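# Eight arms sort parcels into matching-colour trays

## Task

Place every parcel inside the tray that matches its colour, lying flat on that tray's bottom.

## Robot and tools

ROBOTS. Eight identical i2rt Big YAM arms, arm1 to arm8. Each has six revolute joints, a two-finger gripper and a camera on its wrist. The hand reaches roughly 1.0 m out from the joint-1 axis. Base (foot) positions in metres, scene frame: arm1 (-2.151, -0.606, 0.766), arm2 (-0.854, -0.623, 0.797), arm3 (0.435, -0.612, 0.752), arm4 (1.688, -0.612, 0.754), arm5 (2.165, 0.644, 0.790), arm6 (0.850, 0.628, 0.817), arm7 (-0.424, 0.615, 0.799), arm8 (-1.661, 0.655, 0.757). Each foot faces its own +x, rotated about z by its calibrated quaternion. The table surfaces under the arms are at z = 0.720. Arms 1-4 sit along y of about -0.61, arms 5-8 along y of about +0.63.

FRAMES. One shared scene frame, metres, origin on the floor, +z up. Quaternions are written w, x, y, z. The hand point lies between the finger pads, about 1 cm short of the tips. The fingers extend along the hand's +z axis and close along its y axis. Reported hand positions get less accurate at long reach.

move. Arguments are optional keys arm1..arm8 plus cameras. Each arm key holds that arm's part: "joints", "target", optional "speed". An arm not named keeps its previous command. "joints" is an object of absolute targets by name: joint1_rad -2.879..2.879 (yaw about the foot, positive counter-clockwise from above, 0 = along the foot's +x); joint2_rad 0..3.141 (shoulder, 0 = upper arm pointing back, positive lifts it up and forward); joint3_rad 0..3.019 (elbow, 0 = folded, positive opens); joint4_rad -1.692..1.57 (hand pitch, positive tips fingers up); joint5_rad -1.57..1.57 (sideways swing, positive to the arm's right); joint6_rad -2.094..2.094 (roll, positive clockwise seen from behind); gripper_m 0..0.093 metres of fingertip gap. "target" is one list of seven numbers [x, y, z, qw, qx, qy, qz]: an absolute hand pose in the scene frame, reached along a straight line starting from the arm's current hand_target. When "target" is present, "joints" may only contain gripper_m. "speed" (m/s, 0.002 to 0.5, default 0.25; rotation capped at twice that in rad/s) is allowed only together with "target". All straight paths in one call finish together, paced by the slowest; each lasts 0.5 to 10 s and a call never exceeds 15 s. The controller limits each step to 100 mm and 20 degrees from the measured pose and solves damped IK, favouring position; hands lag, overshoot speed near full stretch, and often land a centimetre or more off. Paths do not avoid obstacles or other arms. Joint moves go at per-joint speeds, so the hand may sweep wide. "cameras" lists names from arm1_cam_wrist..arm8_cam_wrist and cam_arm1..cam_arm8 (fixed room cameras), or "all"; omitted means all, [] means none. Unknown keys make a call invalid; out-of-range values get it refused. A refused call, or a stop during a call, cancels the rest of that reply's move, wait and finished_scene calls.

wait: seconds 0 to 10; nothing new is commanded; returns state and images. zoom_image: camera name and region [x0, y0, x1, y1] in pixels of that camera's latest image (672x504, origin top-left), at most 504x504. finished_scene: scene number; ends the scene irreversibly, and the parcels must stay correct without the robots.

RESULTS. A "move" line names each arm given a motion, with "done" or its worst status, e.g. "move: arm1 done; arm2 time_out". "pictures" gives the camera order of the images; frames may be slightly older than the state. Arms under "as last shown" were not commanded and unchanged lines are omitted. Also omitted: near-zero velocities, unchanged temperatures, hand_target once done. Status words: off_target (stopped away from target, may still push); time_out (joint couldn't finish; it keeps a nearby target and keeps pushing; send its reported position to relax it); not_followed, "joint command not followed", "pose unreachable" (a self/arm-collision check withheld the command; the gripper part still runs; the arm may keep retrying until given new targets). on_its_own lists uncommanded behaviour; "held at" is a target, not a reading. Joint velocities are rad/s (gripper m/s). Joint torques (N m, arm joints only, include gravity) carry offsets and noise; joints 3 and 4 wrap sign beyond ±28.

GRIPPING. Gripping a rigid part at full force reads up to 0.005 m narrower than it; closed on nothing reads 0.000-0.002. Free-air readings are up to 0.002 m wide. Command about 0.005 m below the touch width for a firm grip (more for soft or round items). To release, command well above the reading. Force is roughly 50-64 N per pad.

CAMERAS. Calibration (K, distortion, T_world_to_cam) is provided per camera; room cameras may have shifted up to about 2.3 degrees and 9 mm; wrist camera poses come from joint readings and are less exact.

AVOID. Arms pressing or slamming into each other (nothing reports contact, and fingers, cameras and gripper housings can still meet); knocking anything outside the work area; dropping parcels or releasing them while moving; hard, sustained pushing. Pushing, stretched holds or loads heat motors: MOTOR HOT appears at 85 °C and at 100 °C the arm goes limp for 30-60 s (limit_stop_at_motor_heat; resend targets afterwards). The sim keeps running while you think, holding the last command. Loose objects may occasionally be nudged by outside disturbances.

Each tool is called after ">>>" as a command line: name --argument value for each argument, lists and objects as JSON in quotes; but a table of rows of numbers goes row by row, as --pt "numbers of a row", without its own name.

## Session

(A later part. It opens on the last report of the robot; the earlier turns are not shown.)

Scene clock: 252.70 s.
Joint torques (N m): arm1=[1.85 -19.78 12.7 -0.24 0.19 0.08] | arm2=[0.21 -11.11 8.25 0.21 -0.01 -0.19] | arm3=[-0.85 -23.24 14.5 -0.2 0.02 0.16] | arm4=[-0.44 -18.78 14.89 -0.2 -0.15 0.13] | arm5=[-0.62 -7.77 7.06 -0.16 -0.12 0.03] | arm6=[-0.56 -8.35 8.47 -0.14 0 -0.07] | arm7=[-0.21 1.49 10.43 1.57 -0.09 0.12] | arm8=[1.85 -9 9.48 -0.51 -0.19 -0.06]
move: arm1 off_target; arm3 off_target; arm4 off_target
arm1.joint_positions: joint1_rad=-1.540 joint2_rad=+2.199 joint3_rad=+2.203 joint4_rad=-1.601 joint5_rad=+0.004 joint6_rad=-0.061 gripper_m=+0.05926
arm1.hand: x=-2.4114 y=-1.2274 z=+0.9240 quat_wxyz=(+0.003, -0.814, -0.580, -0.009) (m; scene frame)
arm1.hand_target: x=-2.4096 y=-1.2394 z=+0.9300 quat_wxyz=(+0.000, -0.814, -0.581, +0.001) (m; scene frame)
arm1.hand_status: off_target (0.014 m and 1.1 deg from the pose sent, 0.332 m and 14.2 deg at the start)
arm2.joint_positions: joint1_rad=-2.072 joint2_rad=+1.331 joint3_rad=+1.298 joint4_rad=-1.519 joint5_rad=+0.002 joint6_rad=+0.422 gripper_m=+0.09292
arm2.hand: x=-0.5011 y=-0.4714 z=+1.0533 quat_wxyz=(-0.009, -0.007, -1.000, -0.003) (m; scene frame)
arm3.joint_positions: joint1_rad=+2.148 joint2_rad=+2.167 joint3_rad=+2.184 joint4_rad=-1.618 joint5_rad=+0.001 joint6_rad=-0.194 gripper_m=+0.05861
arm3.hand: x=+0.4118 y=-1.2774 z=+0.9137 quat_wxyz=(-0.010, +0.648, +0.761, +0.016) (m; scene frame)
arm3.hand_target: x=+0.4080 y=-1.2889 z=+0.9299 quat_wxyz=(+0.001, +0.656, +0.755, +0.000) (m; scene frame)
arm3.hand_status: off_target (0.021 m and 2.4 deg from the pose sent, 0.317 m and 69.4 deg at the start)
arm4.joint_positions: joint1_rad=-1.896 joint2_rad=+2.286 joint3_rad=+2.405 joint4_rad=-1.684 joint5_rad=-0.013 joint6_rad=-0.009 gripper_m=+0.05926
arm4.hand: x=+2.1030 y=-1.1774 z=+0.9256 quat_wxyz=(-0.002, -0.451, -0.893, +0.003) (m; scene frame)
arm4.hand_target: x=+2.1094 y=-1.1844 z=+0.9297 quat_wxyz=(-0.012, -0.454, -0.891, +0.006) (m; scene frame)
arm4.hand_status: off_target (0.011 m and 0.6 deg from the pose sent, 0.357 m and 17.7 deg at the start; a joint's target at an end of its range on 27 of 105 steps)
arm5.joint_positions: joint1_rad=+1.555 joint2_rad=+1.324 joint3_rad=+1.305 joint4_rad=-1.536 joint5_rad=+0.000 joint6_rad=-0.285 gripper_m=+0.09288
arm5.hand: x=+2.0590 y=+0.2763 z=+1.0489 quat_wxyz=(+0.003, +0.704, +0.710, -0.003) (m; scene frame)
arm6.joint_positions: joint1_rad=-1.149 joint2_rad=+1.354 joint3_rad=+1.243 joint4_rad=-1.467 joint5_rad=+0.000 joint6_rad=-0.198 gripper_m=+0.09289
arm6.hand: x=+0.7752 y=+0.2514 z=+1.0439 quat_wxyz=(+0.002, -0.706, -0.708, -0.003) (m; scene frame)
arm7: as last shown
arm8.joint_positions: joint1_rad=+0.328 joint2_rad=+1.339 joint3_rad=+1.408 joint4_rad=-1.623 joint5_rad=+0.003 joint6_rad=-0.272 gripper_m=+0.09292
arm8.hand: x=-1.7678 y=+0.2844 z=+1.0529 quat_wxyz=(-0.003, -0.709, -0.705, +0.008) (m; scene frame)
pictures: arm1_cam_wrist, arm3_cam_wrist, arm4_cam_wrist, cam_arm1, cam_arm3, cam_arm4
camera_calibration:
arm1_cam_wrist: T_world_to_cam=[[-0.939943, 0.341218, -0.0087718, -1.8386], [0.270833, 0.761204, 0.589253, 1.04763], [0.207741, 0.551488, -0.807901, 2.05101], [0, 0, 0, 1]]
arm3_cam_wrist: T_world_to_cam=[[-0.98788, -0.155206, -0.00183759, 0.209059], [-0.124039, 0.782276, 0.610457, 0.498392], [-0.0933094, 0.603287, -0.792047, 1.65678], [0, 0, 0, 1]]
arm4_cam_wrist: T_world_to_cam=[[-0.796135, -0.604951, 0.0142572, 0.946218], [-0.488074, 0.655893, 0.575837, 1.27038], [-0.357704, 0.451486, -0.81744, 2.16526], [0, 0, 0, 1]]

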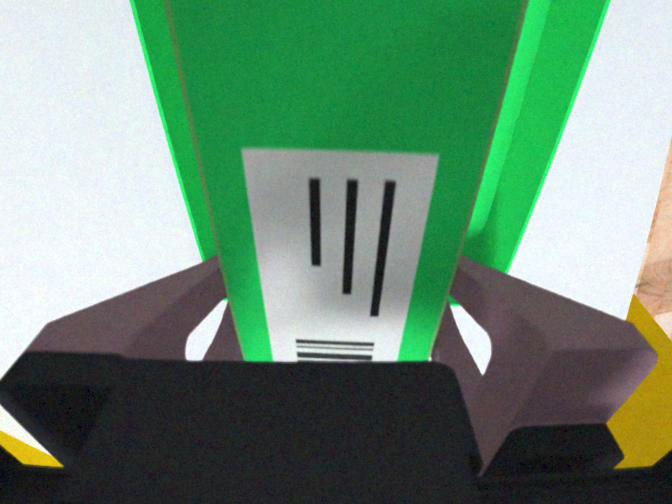

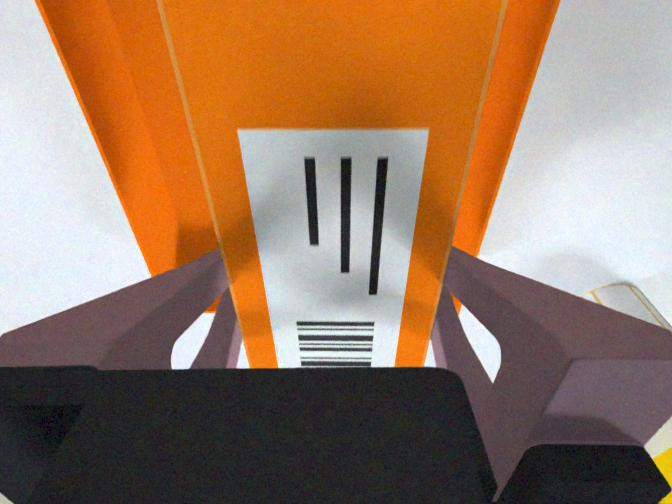

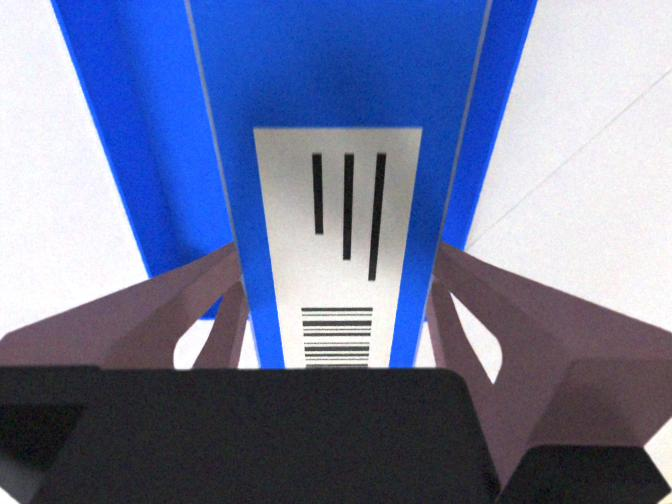

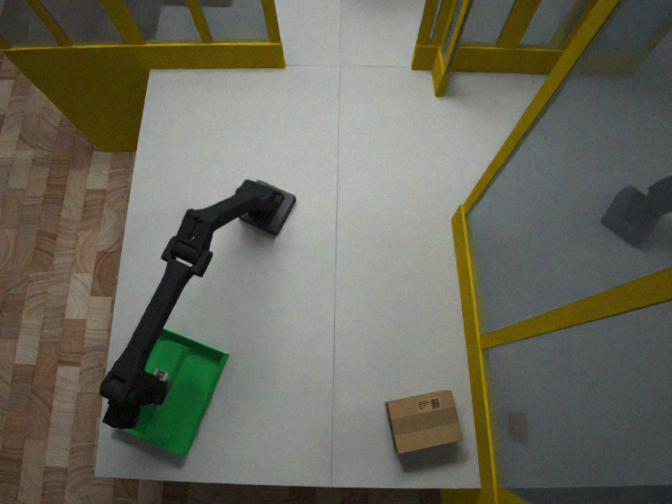

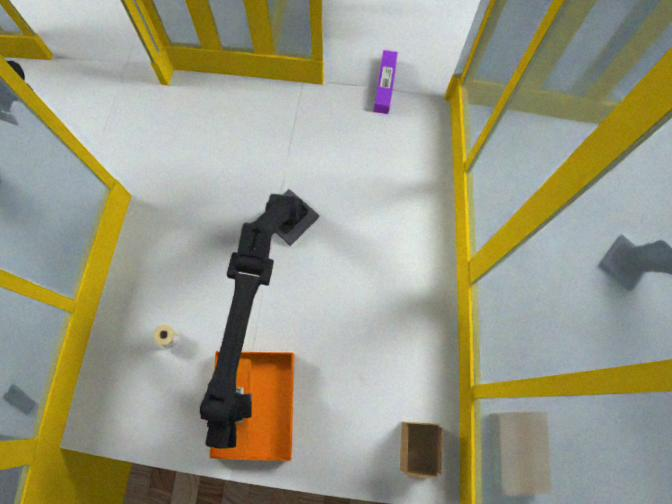

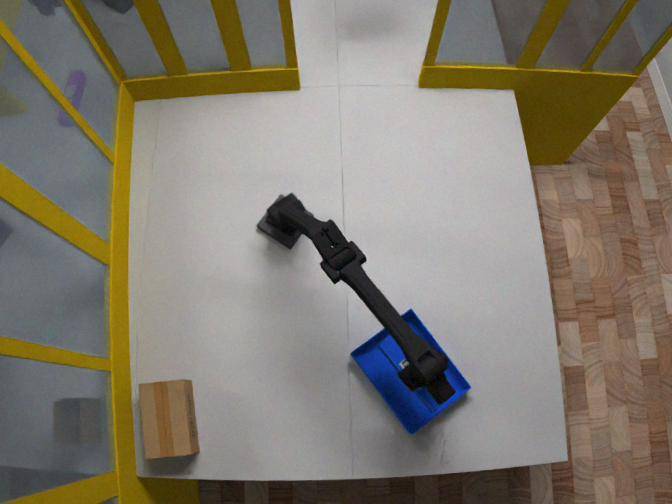

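>>> move --arm1 '{"target":[-2.426,-1.227,0.89,0,0.814,0.581,0],"speed":0.12}' --arm3 '{"target":[0.442,-1.289,0.89,0,0.656,0.755,0],"speed":0.12}' --arm4 '{"target":[2.132,-1.168,0.89,0,0.454,0.891,0],"speed":0.12}' --cameras '["arm1_cam_wrist","arm3_cam_wrist","arm4_cam_wrist"]'

>>> move --arm1 '{"target":[-2.426,-1.227,0.772,0,0.814,0.581,0],"speed":0.12}' --arm3 '{"target":[0.442,-1.289,0.775,0,0.656,0.755,0],"speed":0.12}' --arm4 '{"target":[2.132,-1.168,0.772,0,0.454,0.891,0],"speed":0.12}' --cameras '["arm1_cam_wrist","arm3_cam_wrist","arm4_cam_wrist","cam_arm1","cam_arm3","cam_arm4"]'

Scene clock: 286.70 s.
Joint torques (N m): arm1=[1.08 -20.54 8.18 0.84 0.16 -0.08] | arm2=[0.21 -11.05 8.27 0.21 -0.01 -0.19] | arm3=[-0.26 -24 9.63 0.58 0.03 0.17] | arm4=[0.79 -18.61 10.07 0.76 -0.14 0.11] | arm5=[-0.79 -7.53 7.19 0.08 -0.09 0.04] | arm6=[-0.56 -8.29 8.5 -0.16 0 -0.07] | arm7=[-0.21 1.61 10.48 1.59 -0.1 0.11] | arm8=[2.14 -9.52 9.51 -0.5 -0.19 -0.08]
Heat: arm1: hottest joint3_rad 45 °C; arm2: hottest joint3_rad 38 °C; arm3: hottest joint2_rad 36 °C; arm4: hottest joint3_rad 53 °C; arm5: hottest joint3_rad 39 °C; arm6: hottest joint3_rad 35 °C; arm7: hottest joint3_rad 46 °C; arm8: hottest joint3_rad 37 °C.
move: arm1 off_target; arm3 done; arm4 off_target
arm1.joint_positions: joint1_rad=-1.548 joint2_rad=+2.199 joint3_rad=+2.132 joint4_rad=-1.511 joint5_rad=+0.004 joint6_rad=-0.074 gripper_m=+0.05926
arm1.hand: x=-2.4178 y=-1.2290 z=+0.8968 quat_wxyz=(-0.001, -0.813, -0.583, +0.000) (m; scene frame)
arm1.hand_target: x=-2.4259 y=-1.2269 z=+0.8900 quat_wxyz=(+0.000, -0.814, -0.581, +0.000) (m; scene frame)
arm1.hand_status: off_target (0.011 m and 0.3 deg from the pose sent, 0.037 m and 1.1 deg at the start)
arm2, arm5, arm6, arm7, arm8: as last shown
arm3.joint_positions: joint1_rad=+2.187 joint2_rad=+2.172 joint3_rad=+2.132 joint4_rad=-1.540 joint5_rad=+0.002 joint6_rad=-0.144 gripper_m=+0.05861
arm3.hand: x=+0.4377 y=-1.2841 z=+0.8908 quat_wxyz=(-0.003, +0.652, +0.758, +0.007) (m; scene frame)
arm3.hand_target: x=+0.4421 y=-1.2890 z=+0.8901 quat_wxyz=(+0.000, +0.656, +0.755, +0.000) (m; scene frame)
arm3.hand_status: done (0.007 m and 1.0 deg from the pose sent, 0.040 m and 2.4 deg at the start)
arm4.joint_positions: joint1_rad=-1.862 joint2_rad=+2.294 joint3_rad=+2.383 joint4_rad=-1.639 joint5_rad=-0.013 joint6_rad=+0.031 gripper_m=+0.05926
arm4.hand: x=+2.1260 y=-1.1684 z=+0.9117 quat_wxyz=(-0.009, -0.453, -0.891, +0.005) (m; scene frame)
arm4.hand_target: x=+2.1317 y=-1.1675 z=+0.8902 quat_wxyz=(+0.000, -0.454, -0.891, +0.000) (m; scene frame)
arm4.hand_status: off_target (0.022 m and 1.2 deg from the pose sent, 0.047 m and 0.6 deg at the start)
pictures: arm1_cam_wrist, arm3_cam_wrist, arm4_cam_wrist
camera_calibration:
arm1_cam_wrist: T_world_to_cam=[[-0.94177, 0.336173, -0.00759125, -1.856], [0.271229, 0.772792, 0.573783, 1.09568], [0.198757, 0.538313, -0.818972, 2.00324], [0, 0, 0, 1]]
arm3_cam_wrist: T_world_to_cam=[[-0.989548, -0.144163, 0.00351415, 0.243715], [-0.113956, 0.796675, 0.593567, 0.549949], [-0.0883701, 0.586963, -0.804777, 1.63332], [0, 0, 0, 1]]
arm4_cam_wrist: T_world_to_cam=[[-0.799573, -0.600419, 0.0134026, 0.983559], [-0.489798, 0.66485, 0.563979, 1.30867], [-0.347534, 0.444378, -0.825681, 2.13564], [0, 0, 0, 1]]

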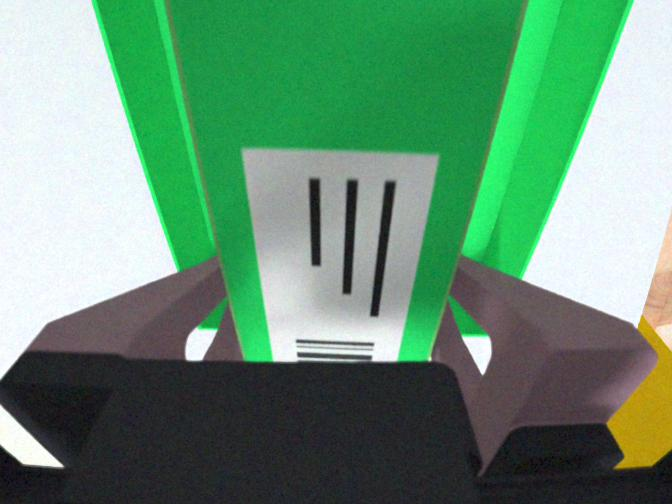

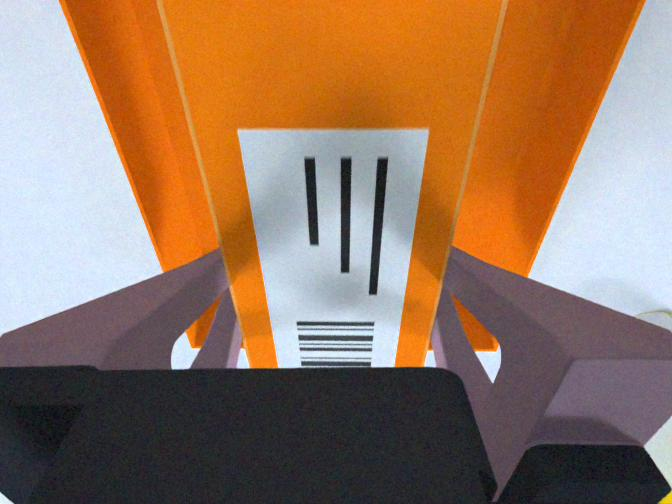

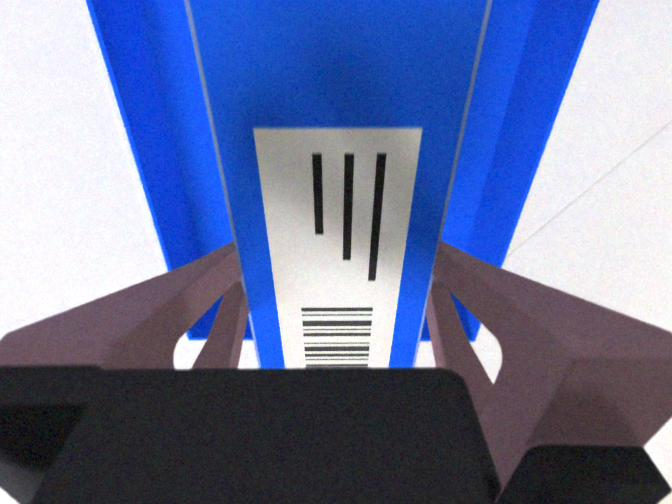

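Scene clock: 288.33 s.
Joint torques (N m): arm1=[0.15 -20.25 7.87 0.76 0.18 -0.04] | arm2=[0.21 -11.05 8.25 0.21 -0.01 -0.19] | arm3=[-0.03 -23.53 9.09 0.61 0.02 0.13] | arm4=[0.38 -19.19 10.21 0.77 -0.14 0.12] | arm5=[-1.26 -7.41 7.09 -0.25 -0.05 0.01] | arm6=[-0.56 -8.29 8.5 -0.16 -0.01 -0.07] | arm7=[-0.38 1.49 10.44 1.58 -0.07 0.12] | arm8=[1.96 -9.23 9.55 -0.51 -0.2 -0.07]
move: arm1 off_target; arm3 done; arm4 off_target
arm1.joint_positions: joint1_rad=-1.548 joint2_rad=+2.266 joint3_rad=+1.947 joint4_rad=-1.253 joint5_rad=+0.004 joint6_rad=-0.076 gripper_m=+0.05926
arm1.hand: x=-2.4175 y=-1.2303 z=+0.7833 quat_wxyz=(-0.003, -0.812, -0.583, +0.002) (m; scene frame)
arm1.hand_target: x=-2.4258 y=-1.2268 z=+0.7722 quat_wxyz=(+0.000, -0.814, -0.581, +0.000) (m; scene frame)
arm1.hand_status: off_target (0.015 m and 0.5 deg from the pose sent, 0.125 m and 0.3 deg at the start)
arm2, arm5, arm6, arm8: as last shown
arm3.joint_positions: joint1_rad=+2.187 joint2_rad=+2.240 joint3_rad=+1.939 joint4_rad=-1.282 joint5_rad=+0.002 joint6_rad=-0.143 gripper_m=+0.05861
arm3.hand: x=+0.4383 y=-1.2835 z=+0.7740 quat_wxyz=(-0.005, +0.652, +0.758, +0.008) (m; scene frame)
arm3.hand_target: x=+0.4421 y=-1.2888 z=+0.7751 quat_wxyz=(+0.000, +0.656, +0.755, +0.000) (m; scene frame)
arm3.hand_status: done (0.007 m and 1.2 deg from the pose sent, 0.116 m and 1.0 deg at the start)
arm4.joint_positions: joint1_rad=-1.862 joint2_rad=+2.339 joint3_rad=+2.140 joint4_rad=-1.362 joint5_rad=-0.013 joint6_rad=+0.033 gripper_m=+0.05926
arm4.hand: x=+2.1256 y=-1.1710 z=+0.7881 quat_wxyz=(-0.004, -0.454, -0.891, +0.003) (m; scene frame)
arm4.hand_target: x=+2.1317 y=-1.1675 z=+0.7721 quat_wxyz=(+0.000, -0.454, -0.891, +0.000) (m; scene frame)
arm4.hand_status: off_target (0.018 m and 0.6 deg from the pose sent, 0.140 m and 1.2 deg at the start)
arm7.joint_positions: joint1_rad=-0.316 joint2_rad=+0.535 joint3_rad=+1.368 joint4_rad=-1.177 joint5_rad=-0.073 joint6_rad=-0.126 gripper_m=+0.09396
arm7.hand: x=-0.2873 y=+0.4416 z=+1.3804 quat_wxyz=(-0.508, -0.311, -0.757, +0.270) (m; scene frame)
pictures: arm1_cam_wrist, arm3_cam_wrist, arm4_cam_wrist, cam_arm1, cam_arm3, cam_arm4
camera_calibration:
arm1_cam_wrist: T_world_to_cam=[[-0.942285, 0.334734, -0.00727063, -1.85938], [0.271273, 0.776007, 0.569407, 1.16916], [0.196242, 0.534571, -0.822024, 1.90261], [0, 0, 0, 1]]
arm3_cam_wrist: T_world_to_cam=[[-0.9896, -0.143816, 0.00304528, 0.245687], [-0.113653, 0.794673, 0.596303, 0.6141], [-0.088178, 0.589755, -0.802753, 1.541], [0, 0, 0, 1]]
arm4_cam_wrist: T_world_to_cam=[[-0.801185, -0.598263, 0.0135613, 0.989168], [-0.484075, 0.661256, 0.573072, 1.35636], [-0.351815, 0.452572, -0.819393, 2.04838], [0, 0, 0, 1]]

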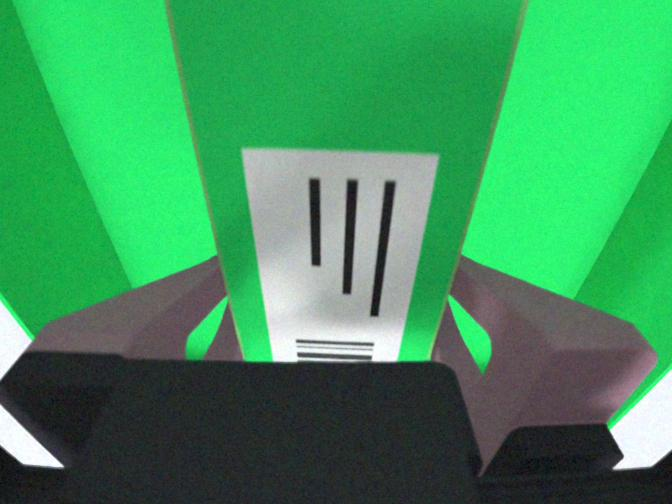

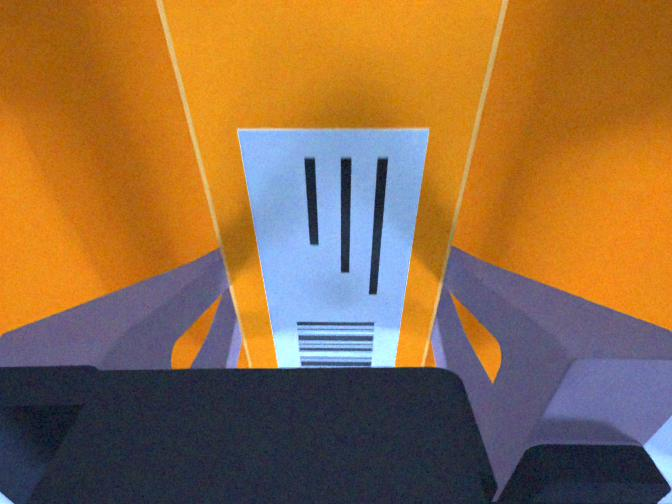

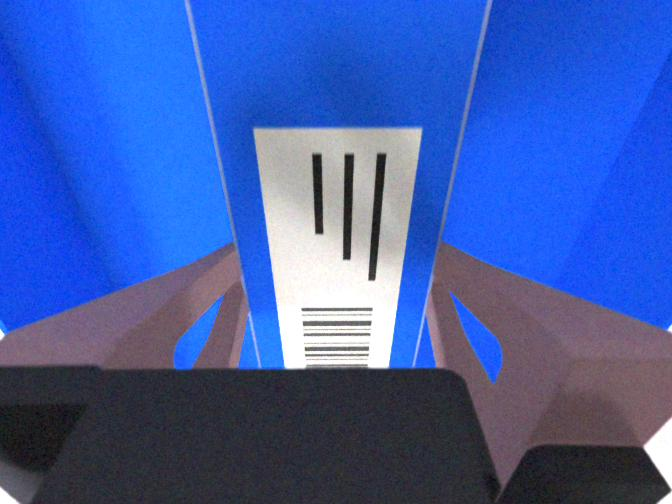

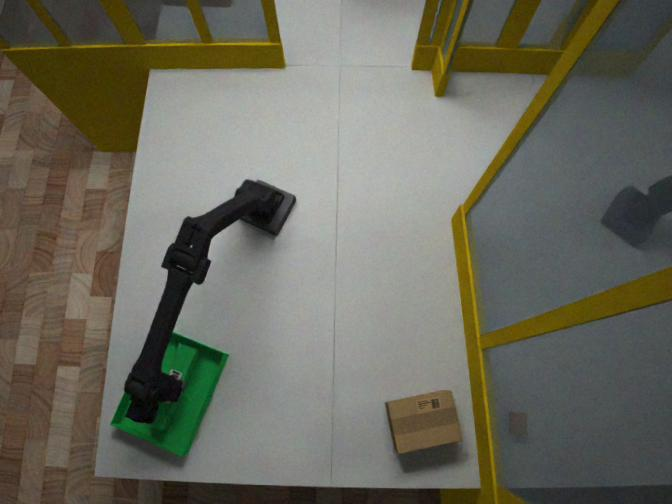

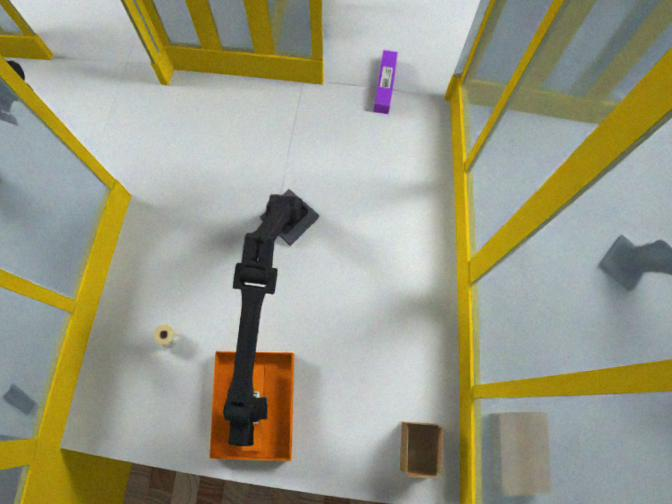

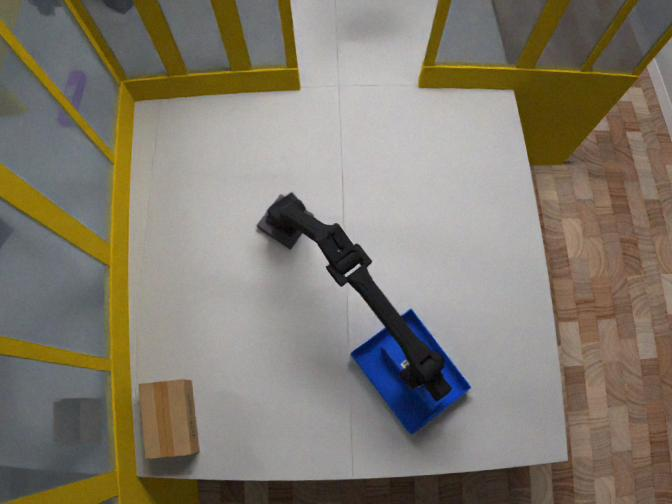

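>>> move --arm1 '{"target":[-2.426,-1.227,0.754,0,0.814,0.581,0],"speed":0.06}' --arm3 '{"target":[0.442,-1.289,0.763,0,0.656,0.755,0],"speed":0.06}' --arm4 '{"target":[2.132,-1.168,0.752,0,0.454,0.891,0],"speed":0.06}' --cameras '[]'

>>> move --arm1 '{"joints":{"gripper_m":0.085}}' --arm3 '{"joints":{"gripper_m":0.085}}' --arm4 '{"joints":{"gripper_m":0.085}}' --cameras '[]'

>>> move --arm1 '{"target":[-2.42,-1.23,0.90,0,0.814,0.581,0]}' --arm3 '{"target":[0.44,-1.287,0.90,0,0.656,0.755,0]}' --arm4 '{"target":[2.13,-1.17,0.90,0,0.454,0.891,0]}' --cameras '[]'

>>> move --arm1 '{"target":[-2.30,-0.955,1.05,0,0.814,0.581,0]}' --arm3 '{"target":[0.437,-0.992,1.05,0,0.656,0.755,0]}' --arm4 '{"target":[1.93,-0.91,1.05,0,0.454,0.891,0]}' --cameras '[]'

Scene clock: 301.07 s.
Joint torques (N m): arm1=[0.5 -19.49 7.53 0.79 0.19 -0.09] | arm2=[0.21 -11.05 8.27 0.21 -0.01 -0.19] | arm3=[-0.03 -23.65 8.85 0.66 0.03 0.12] | arm4=[0.38 -18.55 9.5 0.9 -0.13 0.12] | arm5=[-1.26 -7.41 7.02 -0.17 -0.1 0.03] | arm6=[-0.56 -8.35 8.49 -0.14 0 -0.07] | arm7=[-0.38 1.61 10.45 1.59 -0.1 0.11] | arm8=[2.02 -9.23 9.48 -0.43 -0.18 -0.08]
move: arm1 off_target; arm3 done; arm4 off_target
arm1.joint_positions: joint1_rad=-1.548 joint2_rad=+2.277 joint3_rad=+1.935 joint4_rad=-1.219 joint5_rad=+0.004 joint6_rad=-0.076 gripper_m=+0.05926
arm1.hand: x=-2.4185 y=-1.2329 z=+0.7721 quat_wxyz=(-0.006, -0.812, -0.583, +0.007) (m; scene frame)
arm1.hand_target: x=-2.4257 y=-1.2267 z=+0.7544 quat_wxyz=(+0.000, -0.814, -0.581, +0.000) (m; scene frame)
arm1.hand_status: off_target (0.020 m and 1.1 deg from the pose sent, 0.031 m and 0.5 deg at the start)
arm2, arm5, arm6, arm7, arm8: as last shown
arm3.joint_positions: joint1_rad=+2.187 joint2_rad=+2.241 joint3_rad=+1.930 joint4_rad=-1.260 joint5_rad=+0.002 joint6_rad=-0.143 gripper_m=+0.05861
arm3.hand: x=+0.4384 y=-1.2858 z=+0.7701 quat_wxyz=(+0.000, +0.652, +0.758, +0.003) (m; scene frame)
arm3.hand_target: x=+0.4421 y=-1.2889 z=+0.7631 quat_wxyz=(+0.000, +0.656, +0.755, +0.000) (m; scene frame)
arm3.hand_status: done (0.009 m and 0.7 deg from the pose sent, 0.013 m and 1.2 deg at the start)
arm4.joint_positions: joint1_rad=-1.862 joint2_rad=+2.344 joint3_rad=+2.123 joint4_rad=-1.324 joint5_rad=-0.013 joint6_rad=+0.034 gripper_m=+0.05926
arm4.hand: x=+2.1276 y=-1.1737 z=+0.7784 quat_wxyz=(-0.011, -0.454, -0.891, +0.006) (m; scene frame)
arm4.hand_target: x=+2.1314 y=-1.1673 z=+0.7525 quat_wxyz=(+0.000, -0.454, -0.891, +0.000) (m; scene frame)
arm4.hand_status: off_target (0.027 m and 1.5 deg from the pose sent, 0.037 m and 0.6 deg at the start)
pictures: none

Scene clock: 301.67 s.
Joint torques (N m): arm1=[0.56 -19.9 7.6 0.68 0.18 -0.07] | arm2=[0.21 -11.05 8.27 0.21 -0.01 -0.19] | arm3=[0.09 -23.47 8.84 0.69 0.02 0.12] | arm4=[0.38 -18.55 9.51 0.79 -0.13 0.12] | arm5=[-0.85 -7.77 7.19 -0.2 -0.11 0] | arm6=[-0.56 -8.35 8.49 -0.17 0 -0.07] | arm7=[-0.26 1.61 10.45 1.55 -0.11 0.11] | arm8=[2.08 -9.35 9.55 -0.44 -0.17 -0.08]
move: arm1 done; arm3 done; arm4 done
arm1.joint_positions: joint1_rad=-1.548 joint2_rad=+2.277 joint3_rad=+1.935 joint4_rad=-1.219 joint5_rad=+0.004 joint6_rad=-0.076 gripper_m=+0.08479
arm1.joint_status: all done
arm1.hand: x=-2.4185 y=-1.2329 z=+0.7721 quat_wxyz=(-0.006, -0.812, -0.583, +0.007) (m; scene frame)
arm2, arm5, arm6, arm7, arm8: as last shown
arm3.joint_positions: joint1_rad=+2.187 joint2_rad=+2.241 joint3_rad=+1.930 joint4_rad=-1.260 joint5_rad=+0.002 joint6_rad=-0.143 gripper_m=+0.08487
arm3.joint_status: all done
arm3.hand: x=+0.4384 y=-1.2858 z=+0.7701 quat_wxyz=(+0.000, +0.652, +0.758, +0.003) (m; scene frame)
arm4.joint_positions: joint1_rad=-1.862 joint2_rad=+2.344 joint3_rad=+2.123 joint4_rad=-1.322 joint5_rad=-0.013 joint6_rad=+0.034 gripper_m=+0.08481
arm4.joint_status: all done
arm4.hand: x=+2.1280 y=-1.1743 z=+0.7784 quat_wxyz=(-0.012, -0.454, -0.891, +0.007) (m; scene frame)
pictures: none

Scene clock: 303.23 s.
Joint torques (N m): arm1=[1.61 -18.9 12.05 -0.21 0.17 0.06] | arm2=[0.21 -11.11 8.25 0.21 -0.01 -0.19] | arm3=[-0.21 -23.77 14.16 -0.28 0.01 0.09] | arm4=[-0.26 -18.67 14.91 -0.31 -0.13 0.06] | arm5=[-0.62 -7.47 7.08 -0.06 -0.08 0] | arm6=[-0.56 -8.35 8.49 -0.14 0 -0.07] | arm7=[-0.21 1.55 10.44 1.61 -0.08 0.11] | arm8=[1.85 -9.35 9.58 -0.49 -0.19 -0.08]
move: arm1 done; arm3 off_target; arm4 off_target
arm1.joint_positions: joint1_rad=-1.548 joint2_rad=+2.178 joint3_rad=+2.103 joint4_rad=-1.510 joint5_rad=+0.004 joint6_rad=-0.076 gripper_m=+0.08489
arm1.hand: x=-2.4149 y=-1.2220 z=+0.8995 quat_wxyz=(+0.000, -0.812, -0.583, -0.003) (m; scene frame)
arm1.hand_target: x=-2.4199 y=-1.2297 z=+0.9000 quat_wxyz=(+0.000, -0.814, -0.581, +0.001) (m; scene frame)
arm1.hand_status: done (0.009 m and 0.5 deg from the pose sent, 0.128 m and 1.1 deg at the start)
arm2, arm5, arm6, arm7, arm8: as last shown
arm3.joint_positions: joint1_rad=+2.187 joint2_rad=+2.170 joint3_rad=+2.083 joint4_rad=-1.529 joint5_rad=+0.002 joint6_rad=-0.143 gripper_m=+0.08497
arm3.hand: x=+0.4377 y=-1.2732 z=+0.8737 quat_wxyz=(-0.015, +0.652, +0.758, +0.021) (m; scene frame)
arm3.hand_target: x=+0.4401 y=-1.2856 z=+0.9000 quat_wxyz=(+0.001, +0.656, +0.755, +0.000) (m; scene frame)
arm3.hand_status: off_target (0.030 m and 3.0 deg from the pose sent, 0.130 m and 0.7 deg at the start; pose on its path clipped on 6 of 47 steps)
arm4.joint_positions: joint1_rad=-1.862 joint2_rad=+2.298 joint3_rad=+2.354 joint4_rad=-1.644 joint5_rad=-0.013 joint6_rad=+0.034 gripper_m=+0.08491
arm4.hand: x=+2.1214 y=-1.1629 z=+0.8980 quat_wxyz=(+0.008, -0.455, -0.891, -0.002) (m; scene frame)
arm4.hand_target: x=+2.1296 y=-1.1694 z=+0.9000 quat_wxyz=(-0.001, -0.454, -0.891, +0.000) (m; scene frame)
arm4.hand_status: off_target (0.011 m and 0.9 deg from the pose sent, 0.122 m and 1.6 deg at the start)
pictures: none

Scene clock: 305.57 s.
Joint torques (N m): arm1=[1.9 -7.94 8.01 -0.24 0.15 0.07] | arm2=[0.21 -11.05 8.27 0.21 -0.01 -0.19] | arm3=[-0.03 -12.16 9.25 -0.28 0.01 0.12] | arm4=[0.09 -8.12 9.65 -0.2 -0.13 0.06] | arm5=[-0.79 -7.59 7.19 -0.23 -0.11 -0.02] | arm6=[-0.5 -8.35 8.51 -0.17 0 -0.07] | arm7=[-0.26 1.61 10.43 1.62 -0.09 0.12] | arm8=[2.02 -9.17 9.47 -0.54 -0.19 -0.05]
move: arm1 done; arm3 done; arm4 done
arm1.joint_positions: joint1_rad=-1.548 joint2_rad=+1.332 joint3_rad=+1.383 joint4_rad=-1.598 joint5_rad=+0.004 joint6_rad=-0.070 gripper_m=+0.08489
arm1.hand: x=-2.3040 y=-0.9577 z=+1.0574 quat_wxyz=(-0.009, -0.814, -0.581, +0.013) (m; scene frame)
arm1.hand_target: x=-2.3000 y=-0.9550 z=+1.0502 quat_wxyz=(+0.000, -0.814, -0.581, +0.000) (m; scene frame)
arm1.hand_status: done (0.009 m and 1.8 deg from the pose sent, 0.327 m and 0.5 deg at the start)
arm2, arm5, arm6, arm7, arm8: as last shown
arm3.joint_positions: joint1_rad=+2.187 joint2_rad=+1.333 joint3_rad=+1.410 joint4_rad=-1.637 joint5_rad=+0.002 joint6_rad=-0.143 gripper_m=+0.08497
arm3.hand: x=+0.4351 y=-0.9957 z=+1.0474 quat_wxyz=(+0.003, +0.652, +0.758, -0.001) (m; scene frame)
arm3.hand_target: x=+0.4370 y=-0.9920 z=+1.0500 quat_wxyz=(+0.000, +0.656, +0.755, +0.000) (m; scene frame)
arm3.hand_status: done (0.005 m and 0.6 deg from the pose sent, 0.332 m and 3.0 deg at the start)
arm4.joint_positions: joint1_rad=-1.862 joint2_rad=+1.342 joint3_rad=+1.425 joint4_rad=-1.631 joint5_rad=-0.013 joint6_rad=+0.034 gripper_m=+0.08491
arm4.hand: x=+1.9310 y=-0.9140 z=+1.0547 quat_wxyz=(-0.010, -0.455, -0.891, +0.006) (m; scene frame)
arm4.hand_target: x=+1.9300 y=-0.9100 z=+1.0500 quat_wxyz=(+0.000, -0.454, -0.891, +0.000) (m; scene frame)
arm4.hand_status: done (0.006 m and 1.4 deg from the pose sent, 0.352 m and 0.9 deg at the start)
pictures: none

>>> move --arm3 '{"joints":{"joint1_rad":-1.40,"joint6_rad":-0.44,"gripper_m":0.093}}' --arm6 '{"joints":{"joint1_rad":-0.3}}' --cameras '["cam_arm1","cam_arm3","cam_arm4"]'

>>> move --arm3 '{"target":[0.725,0.006,0.885,0,-0.707,0.707,0]}' --cameras '["arm3_cam_wrist"]'

Scene clock: 318.47 s.
Joint torques (N m): arm1=[1.96 -8.12 8.01 -0.2 0.17 0.09] | arm2=[0.21 -11.05 8.27 0.21 -0.01 -0.19] | arm3=[-0.32 -12.04 9.28 -0.21 -0.17 -0.21] | arm4=[0.15 -8.12 9.65 -0.2 -0.13 0.06] | arm5=[-0.97 -7.36 7.13 -0.16 -0.08 0.01] | arm6=[-0.09 -8.35 8.51 -0.13 0.06 -0.07] | arm7=[-0.32 1.55 10.44 1.59 -0.09 0.12] | arm8=[1.79 -9.23 9.5 -0.5 -0.18 -0.08]
Heat: arm1: hottest joint3_rad 40 °C; arm2: hottest joint3_rad 38 °C; arm3: hottest joint2_rad 35 °C; arm4: hottest joint3_rad 49 °C; arm5: hottest joint3_rad 39 °C; arm6: hottest joint3_rad 35 °C; arm7: hottest joint3_rad 46 °C; arm8: hottest joint3_rad 37 °C.
move: arm3 done; arm6 done
arm1, arm2, arm4, arm5, arm7, arm8: as last shown
arm3.joint_positions: joint1_rad=-1.404 joint2_rad=+1.333 joint3_rad=+1.410 joint4_rad=-1.637 joint5_rad=+0.007 joint6_rad=-0.424 gripper_m=+0.09297
arm3.joint_status: all done
arm3.hand: x=+0.5992 y=-0.2691 z=+1.0526 quat_wxyz=(-0.010, +0.700, -0.714, +0.001) (m; scene frame)
arm6.joint_positions: joint1_rad=-0.308 joint2_rad=+1.354 joint3_rad=+1.243 joint4_rad=-1.467 joint5_rad=-0.001 joint6_rad=-0.198 gripper_m=+0.09290
arm6.joint_status: all done
arm6.hand: x=+1.0813 y=+0.3210 z=+1.0438 quat_wxyz=(+0.003, -0.356, -0.934, -0.002) (m; scene frame)
pictures: cam_arm1, cam_arm3, cam_arm4

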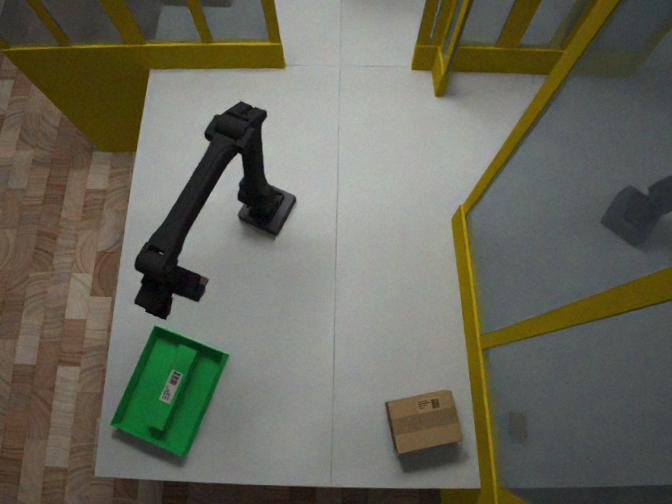

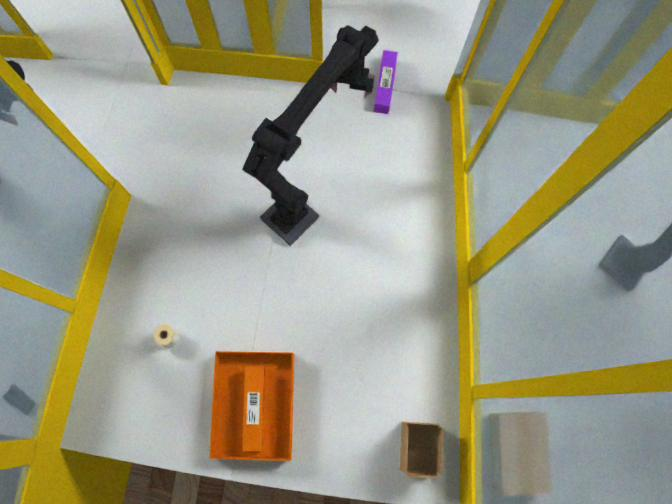

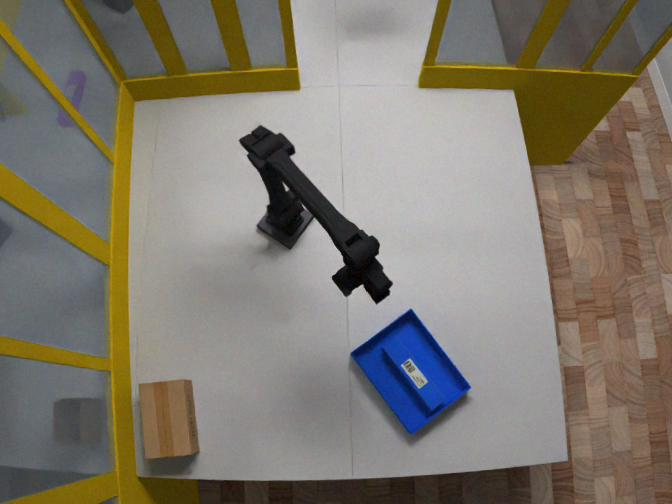

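Scene clock: 320.90 s.
Joint torques (N m): arm1=[1.79 -7.77 7.99 -0.06 0.17 0.1] | arm2=[0.21 -11.05 8.27 0.21 -0.01 -0.19] | arm3=[-0.15 -23.71 14.17 -0.39 -0.31 -0.2] | arm4=[0.09 -8.12 9.63 -0.2 -0.13 0.06] | arm5=[-0.67 -7.65 7.06 -0.02 -0.11 0.01] | arm6=[-0.03 -8.29 8.5 -0.16 0.06 -0.07] | arm7=[-0.38 1.49 10.44 1.63 -0.09 0.12] | arm8=[1.9 -9.35 9.48 -0.49 -0.19 -0.07]
move: arm3 off_target
arm1, arm4, arm6, arm7: as last shown
arm2.joint_positions: joint1_rad=-2.072 joint2_rad=+1.331 joint3_rad=+1.298 joint4_rad=-1.519 joint5_rad=+0.002 joint6_rad=+0.422 gripper_m=+0.09292
arm2.hand: x=-0.5011 y=-0.4714 z=+1.0533 quat_wxyz=(-0.009, -0.007, -1.000, -0.003) (m; scene frame)
arm3.joint_positions: joint1_rad=-1.404 joint2_rad=+2.202 joint3_rad=+2.101 joint4_rad=-1.514 joint5_rad=+0.002 joint6_rad=-0.424 gripper_m=+0.09297
arm3.hand: x=+0.7229 y=-0.0082 z=+0.8691 quat_wxyz=(+0.016, +0.700, -0.714, +0.008) (m; scene frame)
arm3.hand_target: x=+0.7245 y=+0.0051 z=+0.8852 quat_wxyz=(-0.001, +0.707, -0.707, +0.000) (m; scene frame)
arm3.hand_status: off_target (0.021 m and 2.3 deg from the pose sent, 0.346 m and 1.6 deg at the start)
arm5.joint_positions: joint1_rad=+1.555 joint2_rad=+1.324 joint3_rad=+1.305 joint4_rad=-1.536 joint5_rad=+0.000 joint6_rad=-0.285 gripper_m=+0.09288
arm5.hand: x=+2.0590 y=+0.2763 z=+1.0489 quat_wxyz=(+0.003, +0.704, +0.710, -0.003) (m; scene frame)
arm8.joint_positions: joint1_rad=+0.328 joint2_rad=+1.339 joint3_rad=+1.408 joint4_rad=-1.623 joint5_rad=+0.003 joint6_rad=-0.272 gripper_m=+0.09292
arm8.hand: x=-1.7678 y=+0.2844 z=+1.0529 quat_wxyz=(-0.003, -0.709, -0.705, +0.008) (m; scene frame)
pictures: arm3_cam_wrist
camera_calibration:
arm3_cam_wrist: T_world_to_cam=[[0.999698, -0.0245744, -0.00096635, -0.723177], [-0.0188957, -0.792645, 0.60939, -0.516584], [-0.0157414, -0.609188, -0.79287, 0.819505], [0, 0, 0, 1]]

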